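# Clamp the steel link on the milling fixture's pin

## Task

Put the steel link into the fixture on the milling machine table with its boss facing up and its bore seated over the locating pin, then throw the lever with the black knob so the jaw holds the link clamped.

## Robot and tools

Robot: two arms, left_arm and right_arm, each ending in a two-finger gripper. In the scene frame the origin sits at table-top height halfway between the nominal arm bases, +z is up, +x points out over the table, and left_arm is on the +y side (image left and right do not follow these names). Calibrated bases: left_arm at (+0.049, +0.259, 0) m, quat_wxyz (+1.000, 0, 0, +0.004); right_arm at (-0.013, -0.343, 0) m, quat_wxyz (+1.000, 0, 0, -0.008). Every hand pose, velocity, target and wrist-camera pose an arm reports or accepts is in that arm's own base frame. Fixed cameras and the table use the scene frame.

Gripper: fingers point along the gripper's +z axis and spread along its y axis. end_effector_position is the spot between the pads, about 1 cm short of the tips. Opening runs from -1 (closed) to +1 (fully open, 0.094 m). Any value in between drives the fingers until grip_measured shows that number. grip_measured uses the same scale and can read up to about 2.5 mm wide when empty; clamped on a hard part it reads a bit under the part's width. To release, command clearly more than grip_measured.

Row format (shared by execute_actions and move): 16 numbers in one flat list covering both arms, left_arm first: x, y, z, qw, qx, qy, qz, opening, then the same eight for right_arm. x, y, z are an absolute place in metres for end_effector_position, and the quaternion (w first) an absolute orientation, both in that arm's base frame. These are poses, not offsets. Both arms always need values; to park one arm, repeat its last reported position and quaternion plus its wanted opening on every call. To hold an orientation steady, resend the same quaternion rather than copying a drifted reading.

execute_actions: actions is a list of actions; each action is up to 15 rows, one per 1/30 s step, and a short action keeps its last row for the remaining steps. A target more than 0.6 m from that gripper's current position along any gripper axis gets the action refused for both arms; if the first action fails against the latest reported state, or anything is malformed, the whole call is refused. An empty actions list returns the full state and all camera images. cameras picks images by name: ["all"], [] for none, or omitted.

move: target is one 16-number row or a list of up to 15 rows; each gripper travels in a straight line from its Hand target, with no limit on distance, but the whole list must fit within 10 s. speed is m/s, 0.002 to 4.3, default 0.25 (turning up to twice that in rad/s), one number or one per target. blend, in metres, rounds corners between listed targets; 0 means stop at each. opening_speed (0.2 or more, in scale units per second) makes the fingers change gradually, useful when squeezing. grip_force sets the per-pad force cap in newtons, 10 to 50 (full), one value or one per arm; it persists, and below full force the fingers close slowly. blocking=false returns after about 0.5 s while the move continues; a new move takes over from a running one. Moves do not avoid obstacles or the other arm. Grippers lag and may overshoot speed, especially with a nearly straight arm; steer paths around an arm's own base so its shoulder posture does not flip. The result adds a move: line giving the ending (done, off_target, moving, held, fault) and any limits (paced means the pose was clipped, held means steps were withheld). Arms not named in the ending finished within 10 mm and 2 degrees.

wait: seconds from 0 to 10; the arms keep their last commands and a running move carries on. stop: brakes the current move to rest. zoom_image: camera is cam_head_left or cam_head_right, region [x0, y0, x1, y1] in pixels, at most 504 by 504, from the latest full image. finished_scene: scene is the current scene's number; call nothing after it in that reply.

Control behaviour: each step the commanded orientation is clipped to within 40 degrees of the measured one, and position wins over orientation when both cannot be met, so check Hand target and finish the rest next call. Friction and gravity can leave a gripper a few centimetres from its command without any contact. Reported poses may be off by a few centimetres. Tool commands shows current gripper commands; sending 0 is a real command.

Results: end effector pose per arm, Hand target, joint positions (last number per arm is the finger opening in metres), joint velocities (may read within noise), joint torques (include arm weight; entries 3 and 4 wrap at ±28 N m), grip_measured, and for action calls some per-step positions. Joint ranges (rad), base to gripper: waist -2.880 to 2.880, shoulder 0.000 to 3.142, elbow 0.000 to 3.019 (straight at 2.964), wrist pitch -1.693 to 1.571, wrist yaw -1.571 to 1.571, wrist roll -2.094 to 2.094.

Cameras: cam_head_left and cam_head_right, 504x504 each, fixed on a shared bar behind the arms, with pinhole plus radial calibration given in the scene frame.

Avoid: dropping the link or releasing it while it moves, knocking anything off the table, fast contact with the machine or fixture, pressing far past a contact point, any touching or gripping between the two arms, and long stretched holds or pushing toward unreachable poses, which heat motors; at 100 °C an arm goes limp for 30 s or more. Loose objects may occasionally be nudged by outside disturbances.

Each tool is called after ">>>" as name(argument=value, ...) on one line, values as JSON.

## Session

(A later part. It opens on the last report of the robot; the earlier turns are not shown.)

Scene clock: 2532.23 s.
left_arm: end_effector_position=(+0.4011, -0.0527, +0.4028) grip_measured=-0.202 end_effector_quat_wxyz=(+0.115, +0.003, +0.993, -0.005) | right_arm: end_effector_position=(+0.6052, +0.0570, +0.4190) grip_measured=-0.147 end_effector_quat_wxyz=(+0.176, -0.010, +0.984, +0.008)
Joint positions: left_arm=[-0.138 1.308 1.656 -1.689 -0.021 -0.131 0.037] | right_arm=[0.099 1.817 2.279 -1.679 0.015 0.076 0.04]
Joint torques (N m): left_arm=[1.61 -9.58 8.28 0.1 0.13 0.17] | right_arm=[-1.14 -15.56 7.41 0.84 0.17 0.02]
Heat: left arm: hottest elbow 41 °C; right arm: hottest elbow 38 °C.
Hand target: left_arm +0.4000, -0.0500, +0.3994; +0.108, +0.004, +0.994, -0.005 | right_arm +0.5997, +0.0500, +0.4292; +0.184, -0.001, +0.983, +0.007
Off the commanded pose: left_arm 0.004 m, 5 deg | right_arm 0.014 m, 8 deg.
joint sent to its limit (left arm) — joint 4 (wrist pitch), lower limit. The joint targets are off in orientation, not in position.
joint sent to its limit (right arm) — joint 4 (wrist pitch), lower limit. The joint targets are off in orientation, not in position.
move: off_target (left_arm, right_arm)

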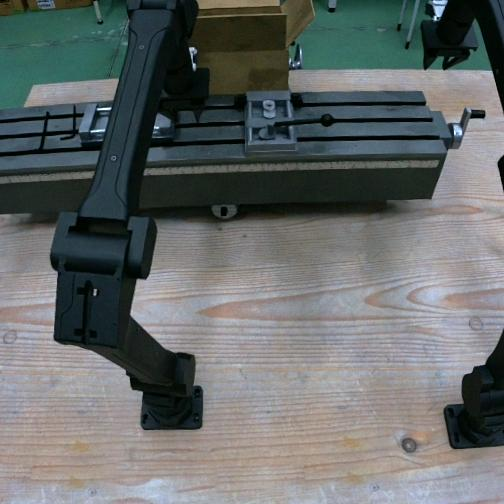

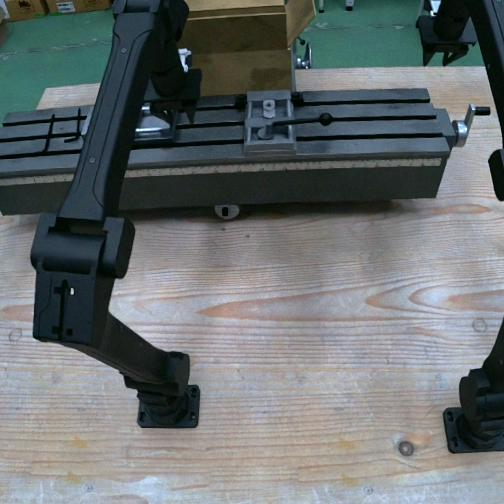

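>>> move(target=[[0.40, -0.05, 0.40, 0.0698, 0.004, 0.9976, 0, -0.2, 0.62, 0.26, 0.42, 0.0997, -0.2990, 0.9485, 0.0314, -0.95],[0.40, -0.05, 0.40, 0.0698, 0.004, 0.9976, 0, -0.2, 0.600, 0.301, 0.36, 0.0997, -0.2990, 0.9485, 0.0314, -0.95],[0.40, -0.05, 0.40, 0.0698, 0.004, 0.9976, 0, -0.2, 0.600, 0.301, 0.316, 0.0997, -0.2990, 0.9485, 0.0314, -0.95]], speed=[0.2, 0.15, 0.1], blend=[0.03,0.01,0], cameras=["all"])

>>> zoom_image(camera="cam_head_left", region=[240, 70, 360, 170])

>>> zoom_image(camera="cam_head_right", region=[240, 70, 360, 170])

Scene clock: 2589.50 s.
left_arm: end_effector_position=(+0.4011, -0.0527, +0.4028) grip_measured=-0.202 end_effector_quat_wxyz=(+0.115, +0.003, +0.993, -0.005) | right_arm: end_effector_position=(+0.6012, +0.2982, +0.3148) grip_measured=-0.947 end_effector_quat_wxyz=(+0.104, -0.301, +0.948, +0.033)
Joint positions: left_arm=[-0.138 1.308 1.656 -1.689 -0.021 -0.13 0.037] | right_arm=[0.452 2.048 2.371 -1.679 -0.035 -0.158 0.002]
Joint torques (N m): left_arm=[1.55 -9.58 8.28 0.13 0.12 0.18] | right_arm=[-0.21 -17.38 7.76 0.65 0.05 0.03]
Heat: left arm: hottest elbow 39 °C; right arm: hottest elbow 38 °C.
Hand target: left_arm +0.4000, -0.0500, +0.3994; +0.108, +0.004, +0.994, -0.005 | right_arm +0.5999, +0.3008, +0.3156; +0.104, -0.299, +0.948, +0.032
Off the commanded pose: left_arm 0.004 m, 5 deg | right_arm 0.003 m, 1 deg.
joint sent to its limit (left arm) — joint 4 (wrist pitch), lower limit. The joint targets are off in orientation, not in position.
joint sent to its limit (right arm) — joint 4 (wrist pitch), lower limit. The joint targets still meet the commanded pose.
move: off_target (left_arm)

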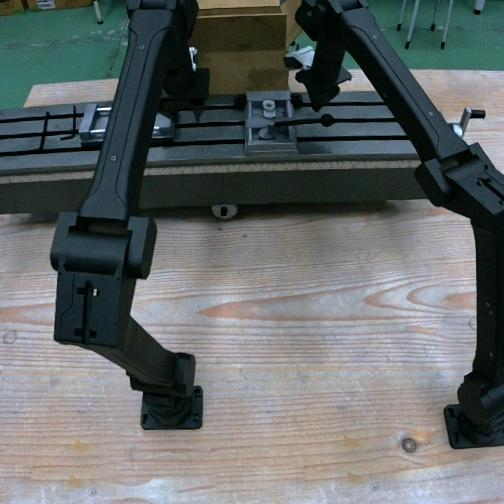

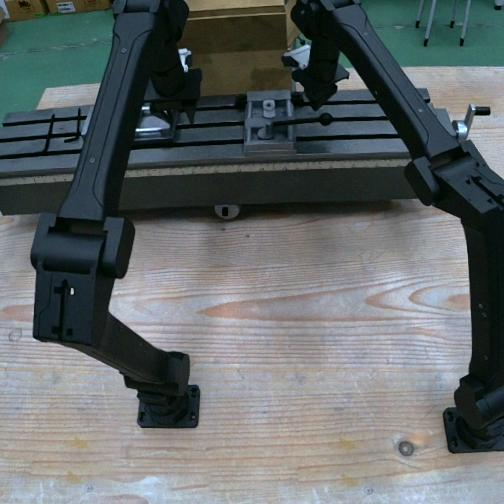

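Scaled by 4.200 from the camera's 504x504 image, which has a finer 720x720 frame.

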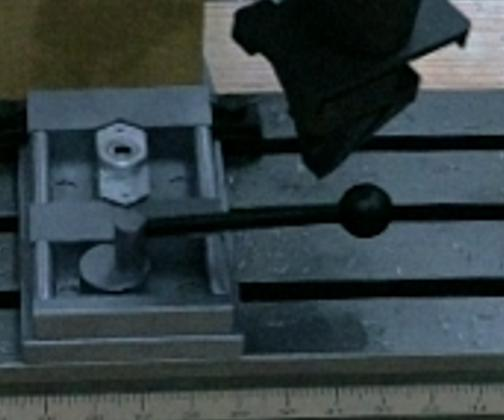

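Scaled by 4.200 from the camera's 504x504 image, which has a finer 720x720 frame.

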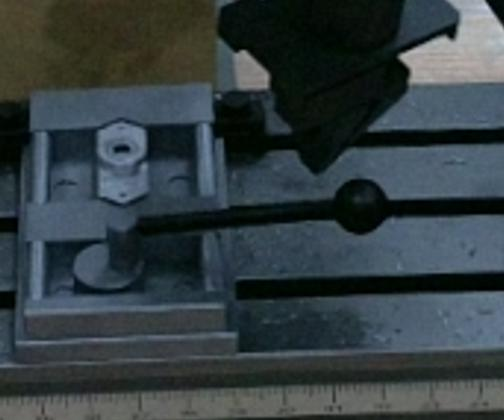

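>>> move(target=[[0.40, -0.05, 0.40, 0.0698, 0.004, 0.9976, 0, -0.2, 0.572, 0.300, 0.316, 0.0997, -0.2990, 0.9485, 0.0314, -0.95],[0.40, -0.05, 0.40, 0.0698, 0.004, 0.9976, 0, -0.2, 0.527, 0.297, 0.316, 0.0997, -0.2990, 0.9485, 0.0314, -0.95],[0.40, -0.05, 0.40, 0.0698, 0.004, 0.9976, 0, -0.2, 0.488, 0.313, 0.315, 0.0997, -0.2990, 0.9485, 0.0314, -0.95],[0.40, -0.05, 0.40, 0.0698, 0.004, 0.9976, 0, -0.2, 0.460, 0.344, 0.314, 0.0997, -0.2990, 0.9485, 0.0314, -0.95],[0.40, -0.05, 0.40, 0.0698, 0.004, 0.9976, 0, -0.2, 0.448, 0.382, 0.313, 0.0997, -0.2990, 0.9485, 0.0314, -0.95],[0.40, -0.05, 0.40, 0.0698, 0.004, 0.9976, 0, -0.2, 0.448, 0.400, 0.313, 0.0997, -0.2990, 0.9485, 0.0314, -0.95]], speed=0.12, blend=[0.01,0.01,0.01,0.01,0.01,0], cameras=["all"])

>>> zoom_image(camera="cam_head_left", region=[225, 70, 325, 190])

>>> zoom_image(camera="cam_head_right", region=[225, 70, 325, 190])

Scene clock: 2613.90 s.
left_arm: end_effector_position=(+0.4011, -0.0527, +0.4028) grip_measured=-0.202 end_effector_quat_wxyz=(+0.115, +0.003, +0.993, -0.005) | right_arm: end_effector_position=(+0.4419, +0.3918, +0.2938) grip_measured=-0.948 end_effector_quat_wxyz=(+0.081, -0.302, +0.950, +0.025)
Joint positions: left_arm=[-0.138 1.308 1.656 -1.689 -0.021 -0.13 0.037] | right_arm=[0.733 1.791 1.93 -1.542 0.022 0.115 0.002]
Joint torques (N m): left_arm=[1.67 -9.58 8.29 0.1 0.12 0.18] | right_arm=[-0.5 -14.04 11.75 0.4 0.2 0.03]
Heat: left arm: hottest elbow 38 °C; right arm: hottest shoulder 39 °C.
Hand target: left_arm +0.4000, -0.0500, +0.3994; +0.108, +0.004, +0.994, -0.005 | right_arm +0.4474, +0.3993, +0.3130; +0.100, -0.299, +0.949, +0.032
Off the commanded pose: left_arm 0.004 m, 5 deg | right_arm 0.022 m, 2 deg.
joint sent to its limit (left arm) — joint 4 (wrist pitch), lower limit. The joint targets are off in orientation, not in position.
move: off_target (left_arm, right_arm); blend cut to 0.009 m at target 5

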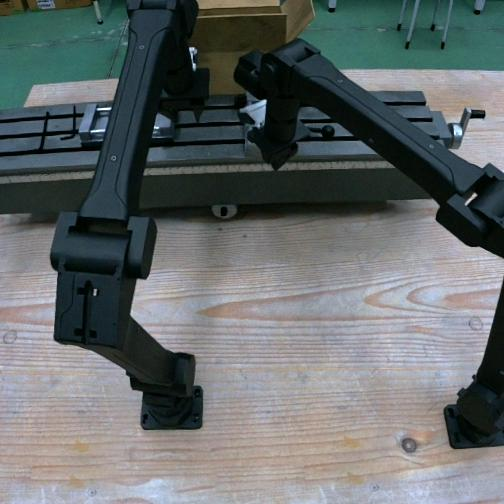

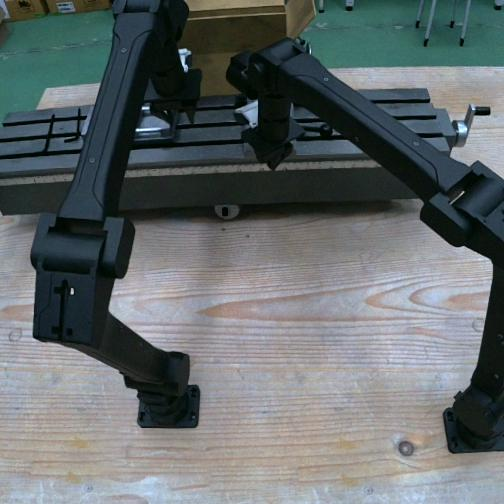

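Scaled by 4.200 from the camera's 504x504 image, which has a finer 720x720 frame.

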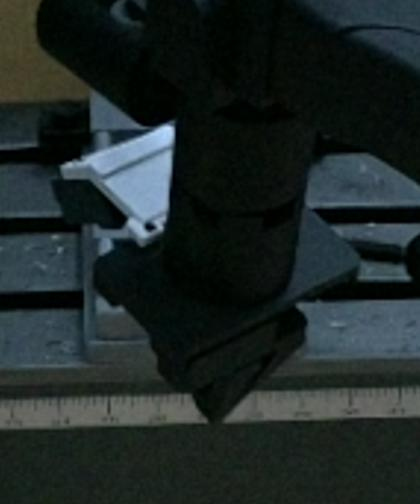

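Scaled by 4.200 from the camera's 504x504 image, which has a finer 720x720 frame.

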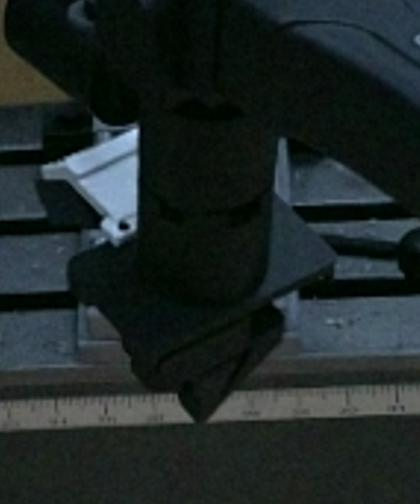

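>>> move(target=[[0.40, -0.05, 0.40, 0.0698, 0.004, 0.9976, 0, -0.2, 0.450, 0.385, 0.38, 0.0997, -0.2990, 0.9485, 0.0314, -0.95],[0.40, -0.05, 0.40, 0.0698, 0.004, 0.9976, 0, -0.2, 0.590, 0.301, 0.38, 0.0997, -0.2990, 0.9485, 0.0314, -0.95],[0.40, -0.05, 0.40, 0.0698, 0.004, 0.9976, 0, -0.2, 0.590, 0.301, 0.298, 0.0997, -0.2990, 0.9485, 0.0314, -0.95]], speed=[0.15, 0.15, 0.1], blend=[0.02,0.01,0], cameras=["all"])

>>> zoom_image(camera="cam_head_left", region=[240, 70, 360, 170])

>>> zoom_image(camera="cam_head_right", region=[240, 70, 360, 170])

Scene clock: 2630.83 s.
left_arm: end_effector_position=(+0.4011, -0.0527, +0.4028) grip_measured=-0.202 end_effector_quat_wxyz=(+0.115, +0.003, +0.993, -0.005) | right_arm: end_effector_position=(+0.5886, +0.3004, +0.2916) grip_measured=-0.948 end_effector_quat_wxyz=(+0.090, -0.295, +0.951, +0.029)
Joint positions: left_arm=[-0.138 1.308 1.656 -1.689 -0.021 -0.13 0.037] | right_arm=[0.466 2.008 2.247 -1.623 -0.027 -0.134 0.002]
Joint torques (N m): left_arm=[1.49 -9.64 8.28 0.12 0.13 0.17] | right_arm=[-1.03 -17.85 7.73 1.01 -0.21 -0.16]
Heat: left arm: hottest elbow 38 °C; right arm: hottest elbow 42 °C.
Hand target: left_arm +0.4000, -0.0500, +0.3994; +0.108, +0.004, +0.994, -0.005 | right_arm +0.5900, +0.3010, +0.2979; +0.100, -0.299, +0.949, +0.031
Off the commanded pose: left_arm 0.004 m, 5 deg | right_arm 0.007 m, 1 deg.
joint sent to its limit (left arm) — joint 4 (wrist pitch), lower limit. The joint targets are off in orientation, not in position.
move: off_target (left_arm)

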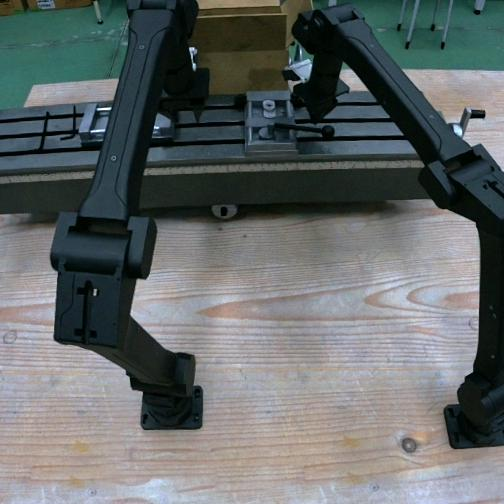

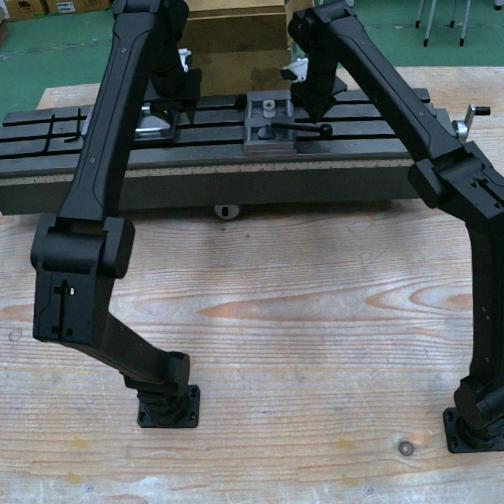

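Scaled by 4.200 from the camera's 504x504 image, which has a finer 720x720 frame.

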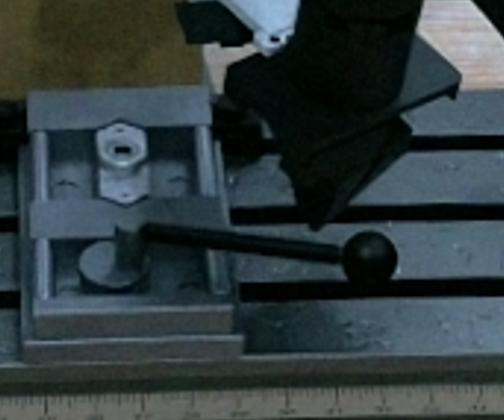

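Scaled by 4.200 from the camera's 504x504 image, which has a finer 720x720 frame.

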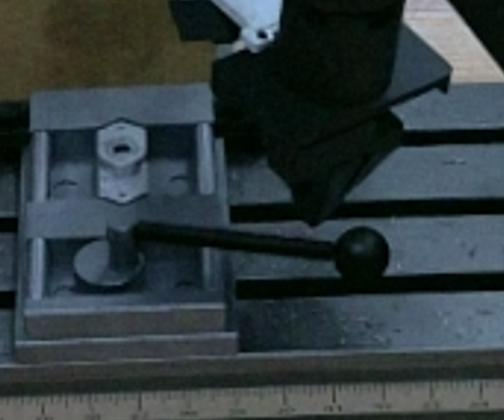

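>>> move(target=[[0.40, -0.05, 0.40, 0.0698, 0.004, 0.9976, 0, -0.2, 0.565, 0.300, 0.300, 0.0997, -0.2990, 0.9485, 0.0314, -0.95],[0.40, -0.05, 0.40, 0.0698, 0.004, 0.9976, 0, -0.2, 0.527, 0.297, 0.302, 0.0997, -0.2990, 0.9485, 0.0314, -0.95],[0.40, -0.05, 0.40, 0.0698, 0.004, 0.9976, 0, -0.2, 0.488, 0.313, 0.304, 0.0997, -0.2990, 0.9485, 0.0314, -0.95],[0.40, -0.05, 0.40, 0.0698, 0.004, 0.9976, 0, -0.2, 0.460, 0.344, 0.306, 0.0997, -0.2990, 0.9485, 0.0314, -0.95],[0.40, -0.05, 0.40, 0.0698, 0.004, 0.9976, 0, -0.2, 0.448, 0.382, 0.308, 0.0997, -0.2990, 0.9485, 0.0314, -0.95],[0.40, -0.05, 0.40, 0.0698, 0.004, 0.9976, 0, -0.2, 0.448, 0.400, 0.308, 0.0997, -0.2990, 0.9485, 0.0314, -0.95]], speed=0.12, blend=[0.01,0.01,0.01,0.01,0.01,0], cameras=["all"])

>>> zoom_image(camera="cam_head_left", region=[225, 70, 325, 190])

>>> zoom_image(camera="cam_head_right", region=[225, 70, 325, 190])

Scene clock: 2661.10 s.
left_arm: end_effector_position=(+0.4011, -0.0527, +0.4028) grip_measured=-0.202 end_effector_quat_wxyz=(+0.115, +0.003, +0.993, -0.005) | right_arm: end_effector_position=(+0.4630, +0.3617, +0.3099) grip_measured=-0.948 end_effector_quat_wxyz=(+0.107, -0.273, +0.956, +0.014)
Joint positions: left_arm=[-0.138 1.308 1.656 -1.689 -0.021 -0.13 0.037] | right_arm=[0.681 1.759 1.924 -1.528 0.058 0.118 0.002]
Joint torques (N m): left_arm=[1.55 -9.64 8.24 0.12 0.12 0.19] | right_arm=[3.19 -11.99 10.67 0.4 -1.39 0.01]
Heat: left arm: hottest elbow 38 °C; right arm: hottest elbow 40 °C.
Hand target: left_arm +0.4000, -0.0500, +0.3994; +0.108, +0.004, +0.994, -0.005 | right_arm +0.4466, +0.3981, +0.3079; +0.100, -0.299, +0.948, +0.031
Off the commanded pose: left_arm 0.004 m, 5 deg | right_arm 0.041 m, 4 deg.
joint sent to its limit (left arm) — joint 4 (wrist pitch), lower limit. The joint targets are off in orientation, not in position.
move: off_target (left_arm, right_arm); blend cut to 0.009 m at target 5

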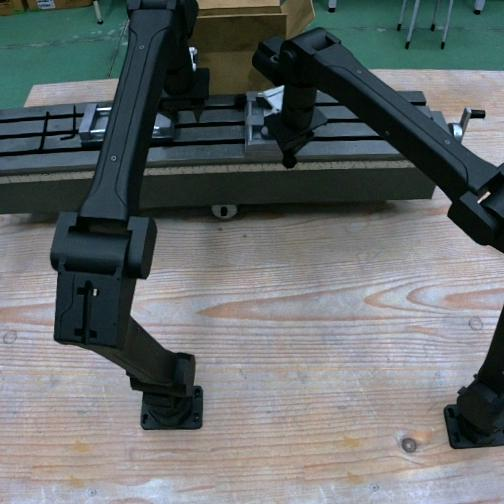

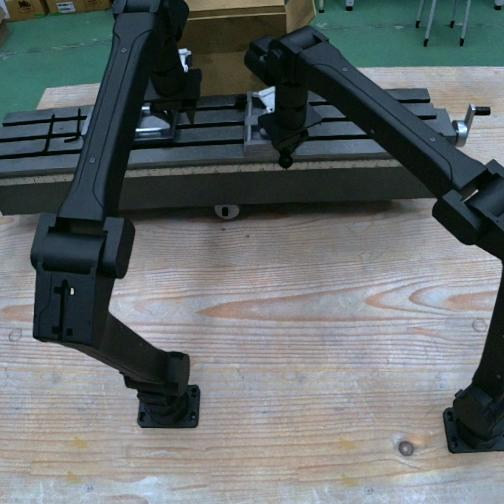

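Scaled by 4.200 from the camera's 504x504 image, which has a finer 720x720 frame.

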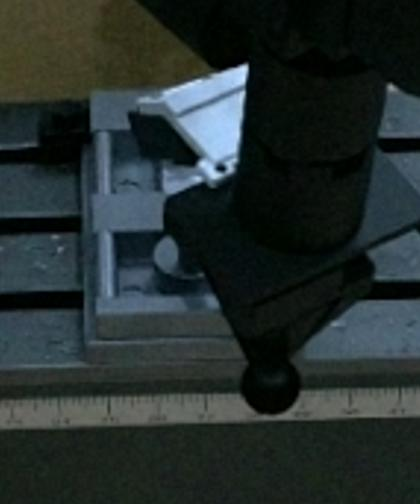

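Scaled by 4.200 from the camera's 504x504 image, which has a finer 720x720 frame.

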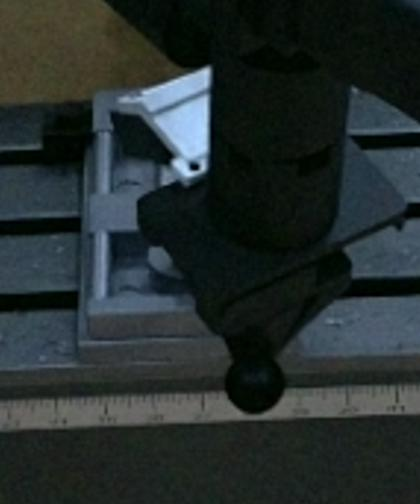

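>>> move(target=[[0.40, -0.05, 0.40, 0.0698, 0.004, 0.9976, 0, -0.2, 0.450, 0.440, 0.306, 0.0997, -0.2990, 0.9485, 0.0314, -0.95]], speed=0.12, cameras=["all"])

>>> zoom_image(camera="cam_head_left", region=[225, 70, 325, 190])

>>> zoom_image(camera="cam_head_right", region=[225, 70, 325, 190])

Scene clock: 2672.83 s.
left_arm: end_effector_position=(+0.4011, -0.0527, +0.4028) grip_measured=-0.202 end_effector_quat_wxyz=(+0.115, +0.003, +0.993, -0.005) | right_arm: end_effector_position=(+0.4601, +0.3728, +0.3097) grip_measured=-0.948 end_effector_quat_wxyz=(+0.101, -0.274, +0.956, +0.010)
Joint positions: left_arm=[-0.138 1.308 1.656 -1.689 -0.021 -0.13 0.037] | right_arm=[0.701 1.784 1.959 -1.553 0.064 0.137 0.002]
Joint torques (N m): left_arm=[1.67 -9.64 8.28 0.12 0.12 0.19] | right_arm=[-0.91 -13.98 7.47 0.7 -0.25 -0.08]
Heat: left arm: hottest elbow 38 °C; right arm: hottest elbow 42 °C.
Hand target: left_arm +0.4000, -0.0500, +0.3994; +0.108, +0.004, +0.994, -0.005 | right_arm +0.4603, +0.3707, +0.3099; +0.101, -0.273, +0.957, +0.013
Off the commanded pose: left_arm 0.004 m, 5 deg | right_arm 0.068 m, 4 deg.
joint sent to its limit (left arm) — joint 4 (wrist pitch), lower limit.
move: held (right_arm; a check stopped the path), off_target (left_arm; braked when a check withheld steps of right_arm); limits=held
pose unreachable (right arm): on one or more control steps of this call, first in action 0 (counted from 0), this arm could not follow its commanded pose, so it was not sent that pose on those steps. It may still have moved: this result reports where it is.
cause: moving toward the commanded pose would bring a part of the arm too close to another arm (this arm's wrist (the part past joint 4) and the left arm's gripper housing, 66 mm apart when this arm was first held).

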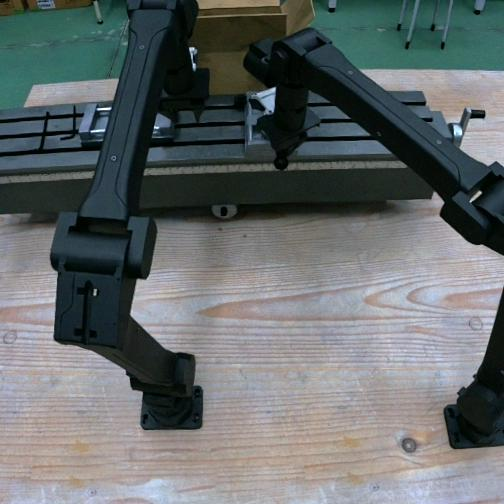

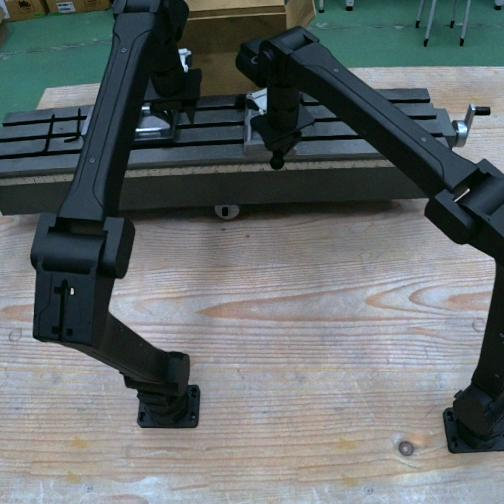

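Scaled by 4.200 from the camera's 504x504 image, which has a finer 720x720 frame.

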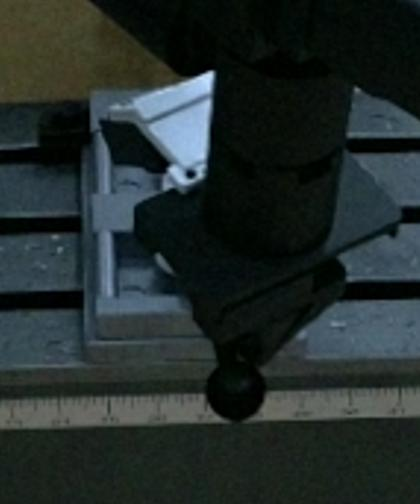

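Scaled by 4.200 from the camera's 504x504 image, which has a finer 720x720 frame.

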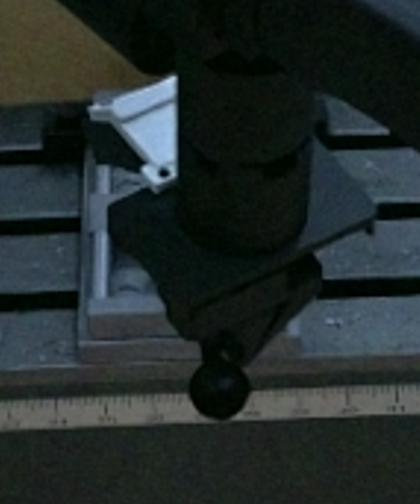

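>>> move(target=[[0.28, 0.10, 0.35, 0.0698, 0.004, 0.9976, 0, -0.2, 0.4601, 0.385, 0.309, 0.0997, -0.2990, 0.9485, 0.0314, -0.95]], speed=0.2)

>>> move(target=[[0.28, 0.10, 0.35, 0.0698, 0.004, 0.9976, 0, -0.2, 0.452, 0.440, 0.306, 0.0997, -0.2990, 0.9485, 0.0314, -0.95]], speed=0.12, cameras=["all"])

>>> zoom_image(camera="cam_head_left", region=[225, 70, 325, 190])

>>> zoom_image(camera="cam_head_right", region=[225, 70, 325, 190])

Scene clock: 2687.17 s.
left_arm: end_effector_position=(+0.2847, +0.0991, +0.3500) grip_measured=-0.202 end_effector_quat_wxyz=(+0.078, +0.004, +0.997, +0.005) | right_arm: end_effector_position=(+0.4596, +0.3725, +0.3081) grip_measured=-0.948 end_effector_quat_wxyz=(+0.095, -0.288, +0.953, +0.019)
Joint positions: left_arm=[0.364 1.06 1.328 -1.689 0.047 0.368 0.037] | right_arm=[0.693 1.784 1.956 -1.552 0.039 0.102 0.002]
Joint torques (N m): left_arm=[1.73 -6.48 8.25 -0.02 0.28 0.18] | right_arm=[0.15 -13.51 8.96 1.17 -0.84 -0.18]
Heat: left arm: hottest elbow 38 °C; right arm: hottest elbow 41 °C.
Hand target: left_arm +0.2802, +0.0999, +0.3496; +0.076, +0.004, +0.997, +0.002 | right_arm +0.4598, +0.3848, +0.3092; +0.100, -0.299, +0.948, +0.031
Off the commanded pose: left_arm 0.005 m, 1 deg | right_arm 0.013 m, 2 deg.
joint sent to its limit (left arm) — joint 4 (wrist pitch), lower limit. The joint targets still meet the commanded pose.
move: off_target (right_arm)

Scene clock: 2688.33 s.
left_arm: end_effector_position=(+0.2847, +0.0991, +0.3500) grip_measured=-0.202 end_effector_quat_wxyz=(+0.078, +0.004, +0.997, +0.005) | right_arm: end_effector_position=(+0.4583, +0.3785, +0.3075) grip_measured=-0.948 end_effector_quat_wxyz=(+0.082, -0.267, +0.960, +0.002)
Joint positions: left_arm=[0.364 1.06 1.328 -1.689 0.047 0.368 0.037] | right_arm=[0.71 1.824 2.014 -1.611 0.066 0.162 0.002]
Joint torques (N m): left_arm=[1.73 -6.42 8.23 0.03 0.27 0.19] | right_arm=[4.19 -11.11 12.29 2.14 -1.42 0]
Heat: left arm: hottest elbow 38 °C; right arm: hottest elbow 41 °C.
Hand target: left_arm +0.2802, +0.1000, +0.3495; +0.076, +0.004, +0.997, +0.002 | right_arm +0.4469, +0.4359, +0.3059; +0.099, -0.300, +0.948, +0.032
Off the commanded pose: left_arm 0.005 m, 1 deg | right_arm 0.062 m, 6 deg.
joint sent to its limit (left arm) — joint 4 (wrist pitch), lower limit. The joint targets still meet the commanded pose.
move: off_target (right_arm)

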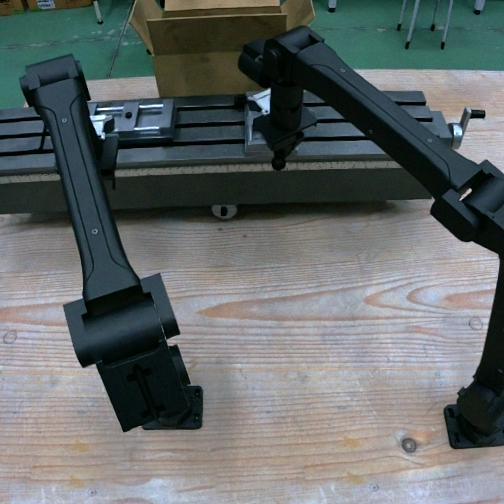

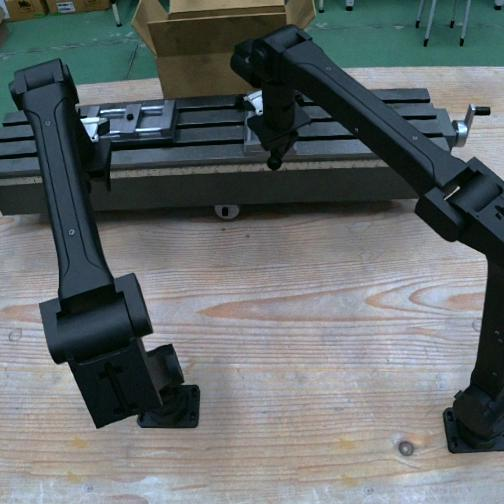

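Scaled by 4.200 from the camera's 504x504 image, which has a finer 720x720 frame.

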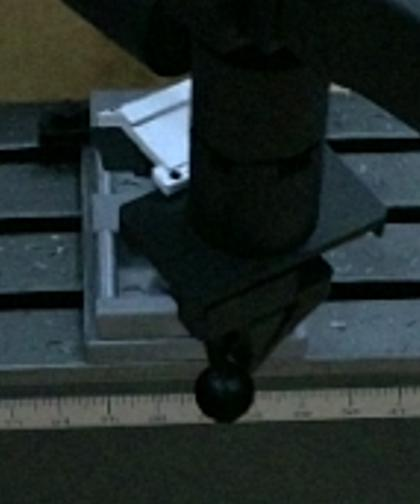

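Scaled by 4.200 from the camera's 504x504 image, which has a finer 720x720 frame.

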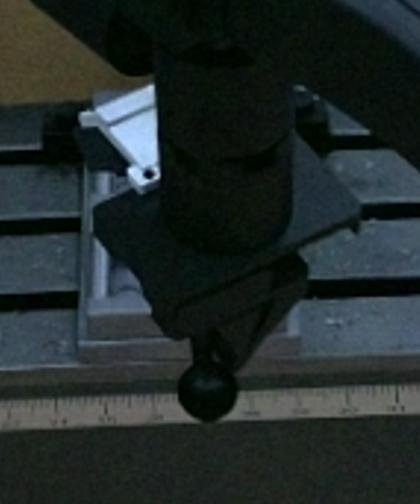

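>>> move(target=[[0.28, 0.10, 0.35, 0.0698, 0.004, 0.9976, 0, -0.2, 0.450, 0.500, 0.306, 0.0997, -0.2990, 0.9485, 0.0314, -0.95]], speed=0.12, cameras=["all"])

>>> zoom_image(camera="cam_head_left", region=[225, 70, 325, 190])

>>> zoom_image(camera="cam_head_right", region=[225, 70, 325, 190])

Scene clock: 2698.77 s.
left_arm: end_effector_position=(+0.2847, +0.0991, +0.3500) grip_measured=-0.202 end_effector_quat_wxyz=(+0.078, +0.004, +0.997, +0.005) | right_arm: end_effector_position=(+0.4454, +0.4959, +0.2796) grip_measured=-0.948 end_effector_quat_wxyz=(+0.077, -0.305, +0.949, +0.018)
Joint positions: left_arm=[0.364 1.06 1.328 -1.689 0.047 0.368 0.037] | right_arm=[0.852 2.055 2.294 -1.659 0.049 0.227 0.002]
Joint torques (N m): left_arm=[1.67 -6.48 8.25 -0.01 0.27 0.18] | right_arm=[-0.62 -18.02 11.71 0.23 0.07 0.02]
Heat: left arm: hottest elbow 38 °C; right arm: hottest elbow 43 °C.
Hand target: left_arm +0.2802, +0.1000, +0.3495; +0.076, +0.004, +0.997, +0.002 | right_arm +0.4491, +0.4991, +0.3058; +0.100, -0.299, +0.948, +0.032
Off the commanded pose: left_arm 0.005 m, 1 deg | right_arm 0.027 m, 3 deg.
joint sent to its limit (left arm) — joint 4 (wrist pitch), lower limit. The joint targets still meet the commanded pose.
move: off_target (right_arm)

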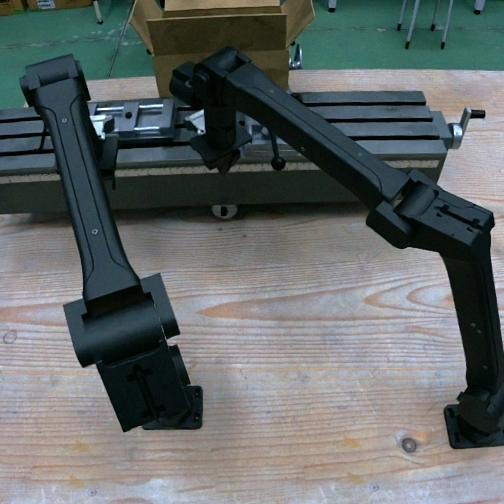

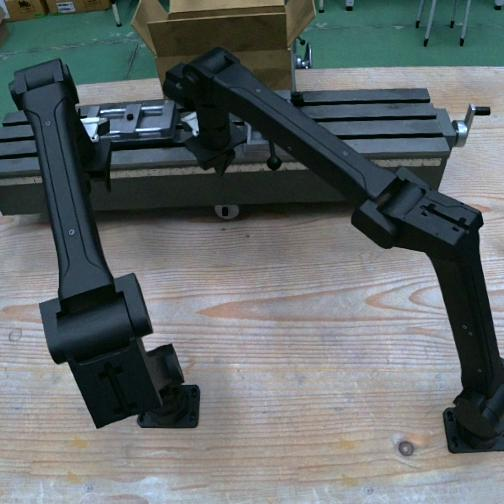

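Scaled by 4.200 from the camera's 504x504 image, which has a finer 720x720 frame.

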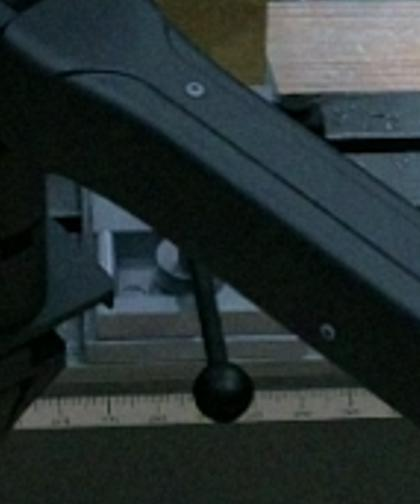

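Scaled by 4.200 from the camera's 504x504 image, which has a finer 720x720 frame.

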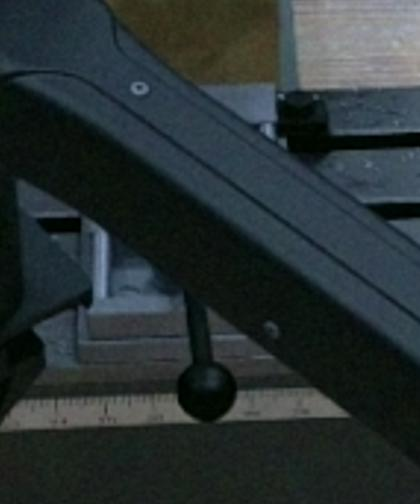

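>>> move(target=[[0.28, 0.10, 0.35, 0.0698, 0.004, 0.9976, 0, -0.2, 0.440, 0.500, 0.40, 0.0997, -0.2990, 0.9485, 0.0314, -0.95],[0.28, 0.10, 0.35, 0.0698, 0.004, 0.9976, 0, -0.2, 0.500, 0.200, 0.42, 0.0997, -0.2990, 0.9485, 0.0314, -0.95]], speed=0.2, blend=[0.02,0], cameras=["all"])

>>> zoom_image(camera="cam_head_left", region=[235, 80, 315, 180])

>>> zoom_image(camera="cam_head_right", region=[235, 80, 315, 180])

Scene clock: 2714.67 s.
left_arm: end_effector_position=(+0.2847, +0.0991, +0.3500) grip_measured=-0.202 end_effector_quat_wxyz=(+0.078, +0.004, +0.997, +0.005) | right_arm: end_effector_position=(+0.5056, +0.2018, +0.4123) grip_measured=-0.948 end_effector_quat_wxyz=(+0.144, -0.292, +0.945, +0.034)
Joint positions: left_arm=[0.364 1.06 1.328 -1.689 0.047 0.368 0.037] | right_arm=[0.365 1.653 2.048 -1.674 -0.048 -0.226 0.002]
Joint torques (N m): left_arm=[1.67 -6.48 8.24 0.02 0.28 0.18] | right_arm=[-0.38 -13.16 7.45 0.58 -0.24 -0.16]
Heat: left arm: hottest elbow 38 °C; right arm: hottest elbow 45 °C.
Hand target: left_arm +0.2802, +0.1000, +0.3495; +0.076, +0.004, +0.997, +0.002 | right_arm +0.4999, +0.2000, +0.4192; +0.147, -0.296, +0.943, +0.035
Off the commanded pose: left_arm 0.005 m, 1 deg | right_arm 0.010 m, 5 deg.
joint sent to its limit (left arm) — joint 4 (wrist pitch), lower limit. The joint targets still meet the commanded pose.
joint sent to its limit (right arm) — joint 4 (wrist pitch), lower limit. The joint targets are off in orientation, not in position.
move: off_target (right_arm)

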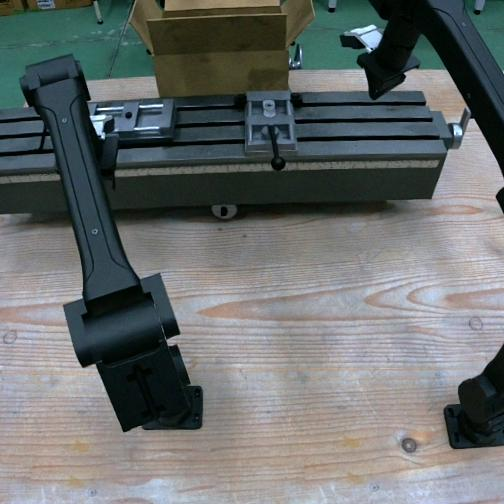

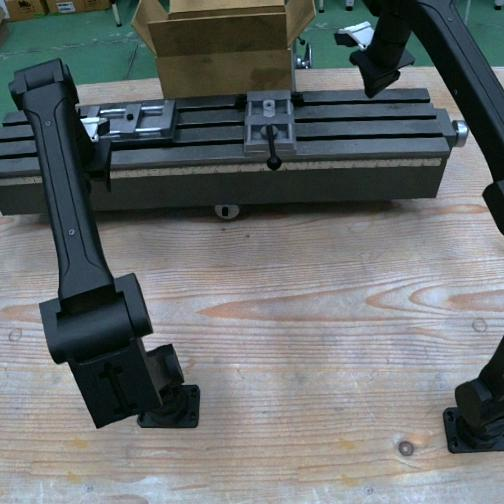

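Scaled by 5.040 from the camera's 504x504 image, which has a finer 720x720 frame.

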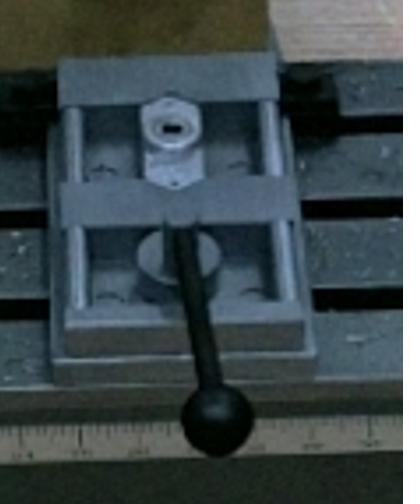

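Scaled by 5.040 from the camera's 504x504 image, which has a finer 720x720 frame.

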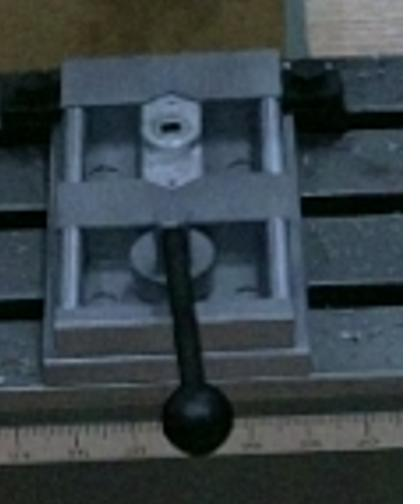

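>>> move(target=[[0.28, 0.10, 0.35, 0.0698, 0.004, 0.9976, 0, -0.2, 0.440, 0.392, 0.40, 0.1045, 0, 0.9945, 0, 0.2],[0.28, 0.10, 0.35, 0.0698, 0.004, 0.9976, 0, -0.2, 0.437, 0.394, 0.308, 0.1045, 0, 0.9945, 0, 0.2],[0.28, 0.10, 0.35, 0.0698, 0.004, 0.9976, 0, -0.2, 0.437, 0.394, 0.308, 0.1045, 0, 0.9945, 0, -0.15],[0.28, 0.10, 0.35, 0.0698, 0.004, 0.9976, 0, -0.2, 0.443, 0.355, 0.308, 0.1036, -0.1298, 0.9860, 0.0136, -0.15],[0.28, 0.10, 0.35, 0.0698, 0.004, 0.9976, 0, -0.2, 0.470, 0.312, 0.310, 0.0997, -0.299, 0.9485, 0.0314, -0.15],[0.28, 0.10, 0.35, 0.0698, 0.004, 0.9976, 0, -0.2, 0.513, 0.285, 0.312, 0.0927, -0.4592, 0.8821, 0.0482, -0.15],[0.28, 0.10, 0.35, 0.0698, 0.004, 0.9976, 0, -0.2, 0.575, 0.278, 0.314, 0.0829, -0.6054, 0.7890, 0.0636, -0.15],[0.28, 0.10, 0.35, 0.0698, 0.004, 0.9976, 0, -0.2, 0.615, 0.286, 0.314, 0.0829, -0.6054, 0.7890, 0.0636, -0.15]], speed=[0.25,0.15,0.1,0.15,0.15,0.15,0.15,0.15], blend=[0.01,0,0,0.01,0.02,0.02,0.01,0], cameras=["all"])

>>> zoom_image(camera="cam_head_left", region=[235, 80, 355, 180])

>>> zoom_image(camera="cam_head_right", region=[235, 80, 355, 180])

Scene clock: 2813.97 s.
left_arm: end_effector_position=(+0.2847, +0.0991, +0.3500) grip_measured=-0.202 end_effector_quat_wxyz=(+0.078, +0.004, +0.997, +0.005) | right_arm: end_effector_position=(+0.5800, +0.2890, +0.2987) grip_measured=-0.147 end_effector_quat_wxyz=(+0.091, -0.616, +0.780, +0.067)
Joint positions: left_arm=[0.364 1.06 1.328 -1.689 0.047 0.368 0.037] | right_arm=[0.416 2.003 2.256 -1.679 -0.176 -0.909 0.04]
Joint torques (N m): left_arm=[1.61 -6.53 8.24 -0.01 0.28 0.18] | right_arm=[-2.08 -12.75 16.57 0.44 0.07 0.12]
Heat: left arm: hottest elbow 37 °C; right arm: hottest elbow 42 °C.
Hand target: left_arm +0.2802, +0.1000, +0.3495; +0.076, +0.004, +0.997, +0.002 | right_arm +0.6110, +0.2839, +0.3129; +0.122, -0.601, +0.788, +0.055
Off the commanded pose: left_arm 0.005 m, 1 deg | right_arm 0.038 m, 2 deg.
joint sent to its limit (left arm) — joint 4 (wrist pitch), lower limit. The joint targets still meet the commanded pose.
joint sent to its limit (right arm) — joint 4 (wrist pitch), lower limit. The joint targets are off in position and orientation.
move: off_target (right_arm)

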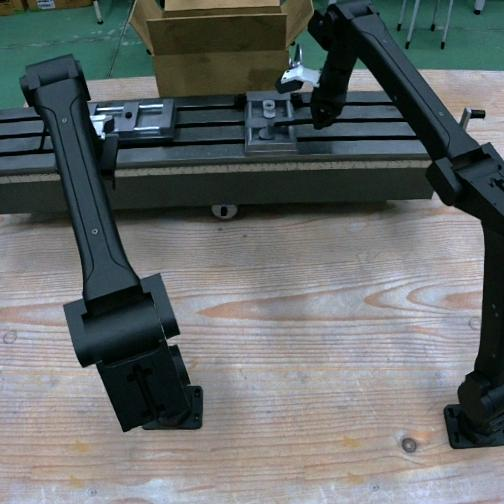

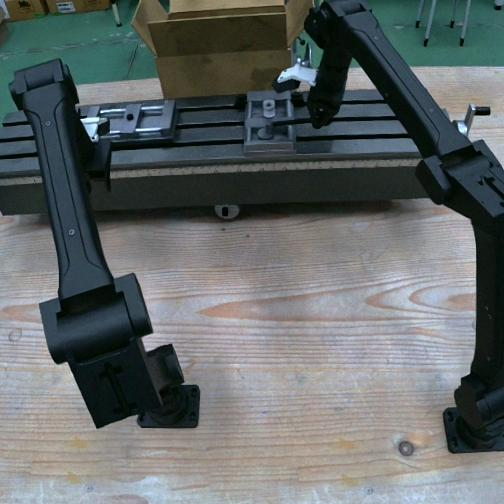

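Scaled by 4.200 from the camera's 504x504 image, which has a finer 720x720 frame.

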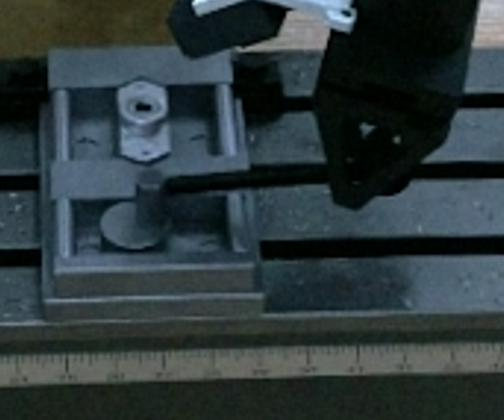

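Scaled by 4.200 from the camera's 504x504 image, which has a finer 720x720 frame.

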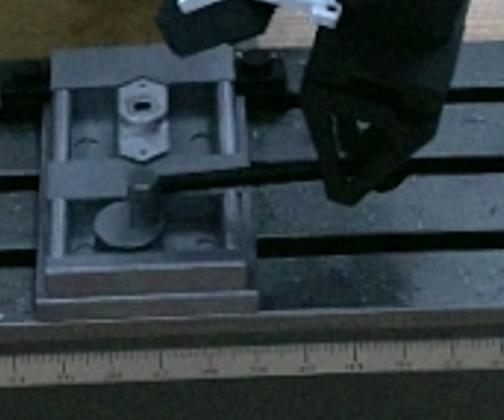

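>>> move(target=[[0.28, 0.10, 0.35, 0.0698, 0.004, 0.9976, 0, -0.2, 0.570, 0.285, 0.308, 0.0829, -0.6054, 0.7890, 0.0636, -0.45],[0.28, 0.10, 0.35, 0.0698, 0.004, 0.9976, 0, -0.2, 0.505, 0.283, 0.308, 0.0927, -0.4592, 0.8821, 0.0482, -0.45],[0.28, 0.10, 0.35, 0.0698, 0.004, 0.9976, 0, -0.2, 0.462, 0.312, 0.307, 0.0997, -0.299, 0.9485, 0.0314, -0.45],[0.28, 0.10, 0.35, 0.0698, 0.004, 0.9976, 0, -0.2, 0.442, 0.355, 0.306, 0.1036, -0.1298, 0.9860, 0.0136, -0.45],[0.28, 0.10, 0.35, 0.0698, 0.004, 0.9976, 0, -0.2, 0.440, 0.400, 0.305, 0.1045, 0, 0.9945, 0, -0.45],[0.28, 0.10, 0.35, 0.0698, 0.004, 0.9976, 0, -0.2, 0.445, 0.450, 0.304, 0.1045, 0, 0.9945, 0, -0.45]], speed=0.2, blend=[0.002,0.02,0.02,0.02,0.01,0], cameras=["all"])

>>> zoom_image(camera="cam_head_left", region=[225, 70, 325, 190])

>>> zoom_image(camera="cam_head_right", region=[225, 70, 325, 190])

Scene clock: 2844.07 s.
left_arm: end_effector_position=(+0.2847, +0.0991, +0.3500) grip_measured=-0.202 end_effector_quat_wxyz=(+0.078, +0.004, +0.997, +0.005) | right_arm: end_effector_position=(+0.4624, +0.3974, +0.3019) grip_measured=-0.446 end_effector_quat_wxyz=(+0.103, +0.021, +0.994, -0.032)
Joint positions: left_arm=[0.364 1.06 1.328 -1.689 0.047 0.368 0.037] | right_arm=[0.765 1.905 2.114 -1.678 0.191 0.797 0.026]
Joint torques (N m): left_arm=[1.79 -6.53 8.27 -0.02 0.27 0.18] | right_arm=[4.13 -13.39 11.66 1.11 -1.51 0.18]
Heat: left arm: hottest elbow 37 °C; right arm: hottest elbow 50 °C.
Hand target: left_arm +0.2802, +0.1000, +0.3495; +0.076, +0.004, +0.997, +0.002 | right_arm +0.4419, +0.4466, +0.3038; +0.104, -0.001, +0.995, +0.000
Off the commanded pose: left_arm 0.005 m, 1 deg | right_arm 0.055 m, 4 deg.
joint sent to its limit (left arm) — joint 4 (wrist pitch), lower limit. The joint targets still meet the commanded pose.
move: off_target (right_arm)

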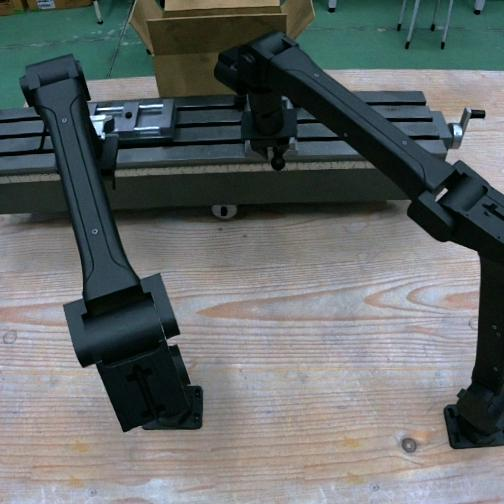

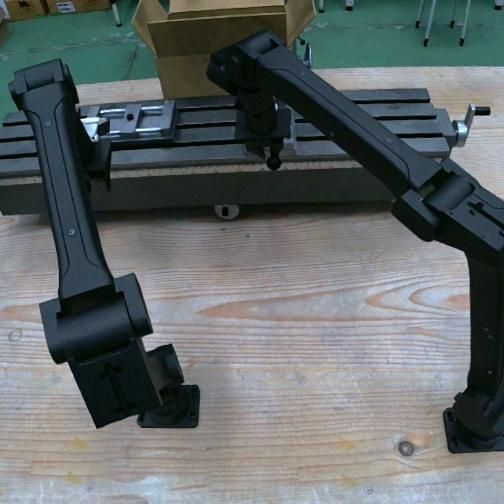

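Scaled by 4.200 from the camera's 504x504 image, which has a finer 720x720 frame.

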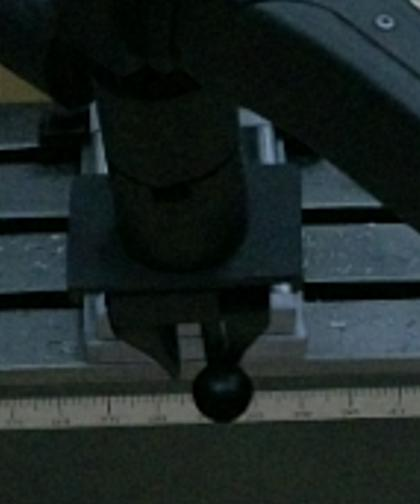

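Scaled by 4.200 from the camera's 504x504 image, which has a finer 720x720 frame.

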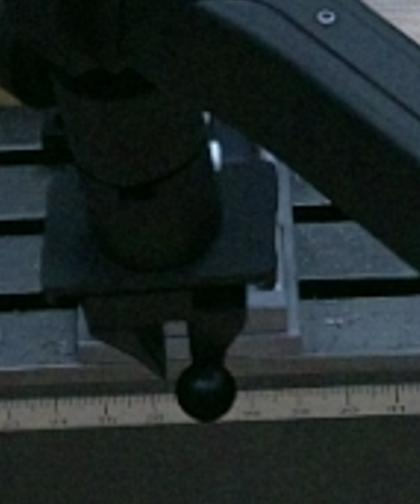

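>>> move(target=[[0.28, 0.10, 0.35, 0.0698, 0.004, 0.9976, 0, -0.2, 0.450, 0.520, 0.302, 0.1045, 0, 0.9945, 0, -0.45]], speed=0.15, cameras=["all"])

>>> zoom_image(camera="cam_head_left", region=[225, 70, 325, 190])

Scene clock: 2852.80 s.
left_arm: end_effector_position=(+0.2847, +0.0991, +0.3500) grip_measured=-0.202 end_effector_quat_wxyz=(+0.078, +0.004, +0.997, +0.005) | right_arm: end_effector_position=(+0.4910, +0.4060, +0.3124) grip_measured=-0.446 end_effector_quat_wxyz=(+0.145, +0.055, +0.987, -0.036)
Joint positions: left_arm=[0.364 1.06 1.328 -1.689 0.047 0.368 0.037] | right_arm=[0.762 1.965 2.224 -1.679 0.26 0.854 0.026]
Joint torques (N m): left_arm=[1.73 -6.36 8.25 0.01 0.28 0.18] | right_arm=[9.17 -9.82 16.18 0.47 -3.83 0.2]
Heat: left arm: hottest elbow 37 °C; right arm: hottest elbow 50 °C.
Hand target: left_arm +0.2802, +0.1000, +0.3495; +0.076, +0.004, +0.997, +0.002 | right_arm +0.4377, +0.5047, +0.3008; +0.121, -0.005, +0.993, +0.015
Off the commanded pose: left_arm 0.005 m, 1 deg | right_arm 0.122 m, 9 deg.
joint sent to its limit (left arm) — joint 4 (wrist pitch), lower limit. The joint targets still meet the commanded pose.
joint sent to its limit (right arm) — joint 4 (wrist pitch), lower limit. The joint targets are off in position and orientation.
move: off_target (right_arm)

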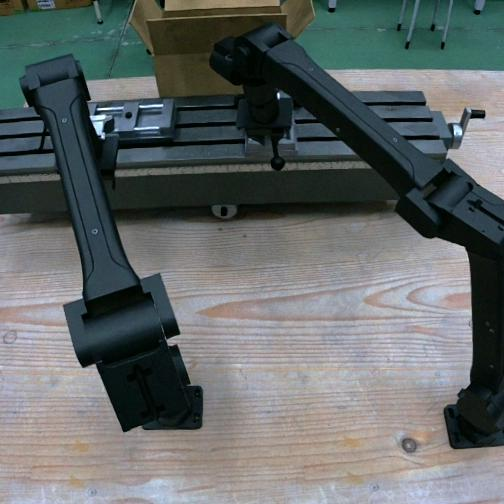

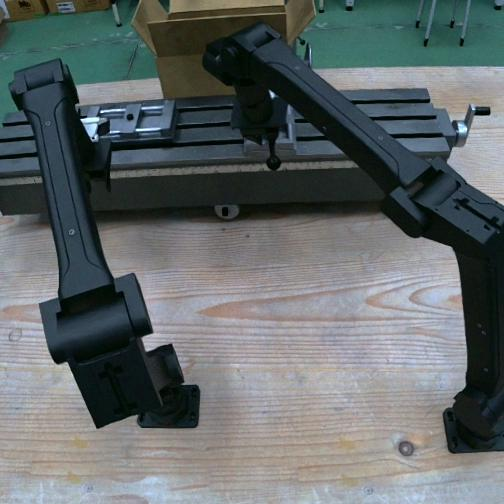

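Scaled by 4.200 from the camera's 504x504 image, which has a finer 720x720 frame.

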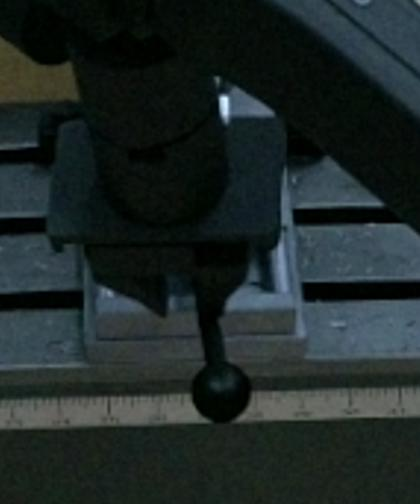

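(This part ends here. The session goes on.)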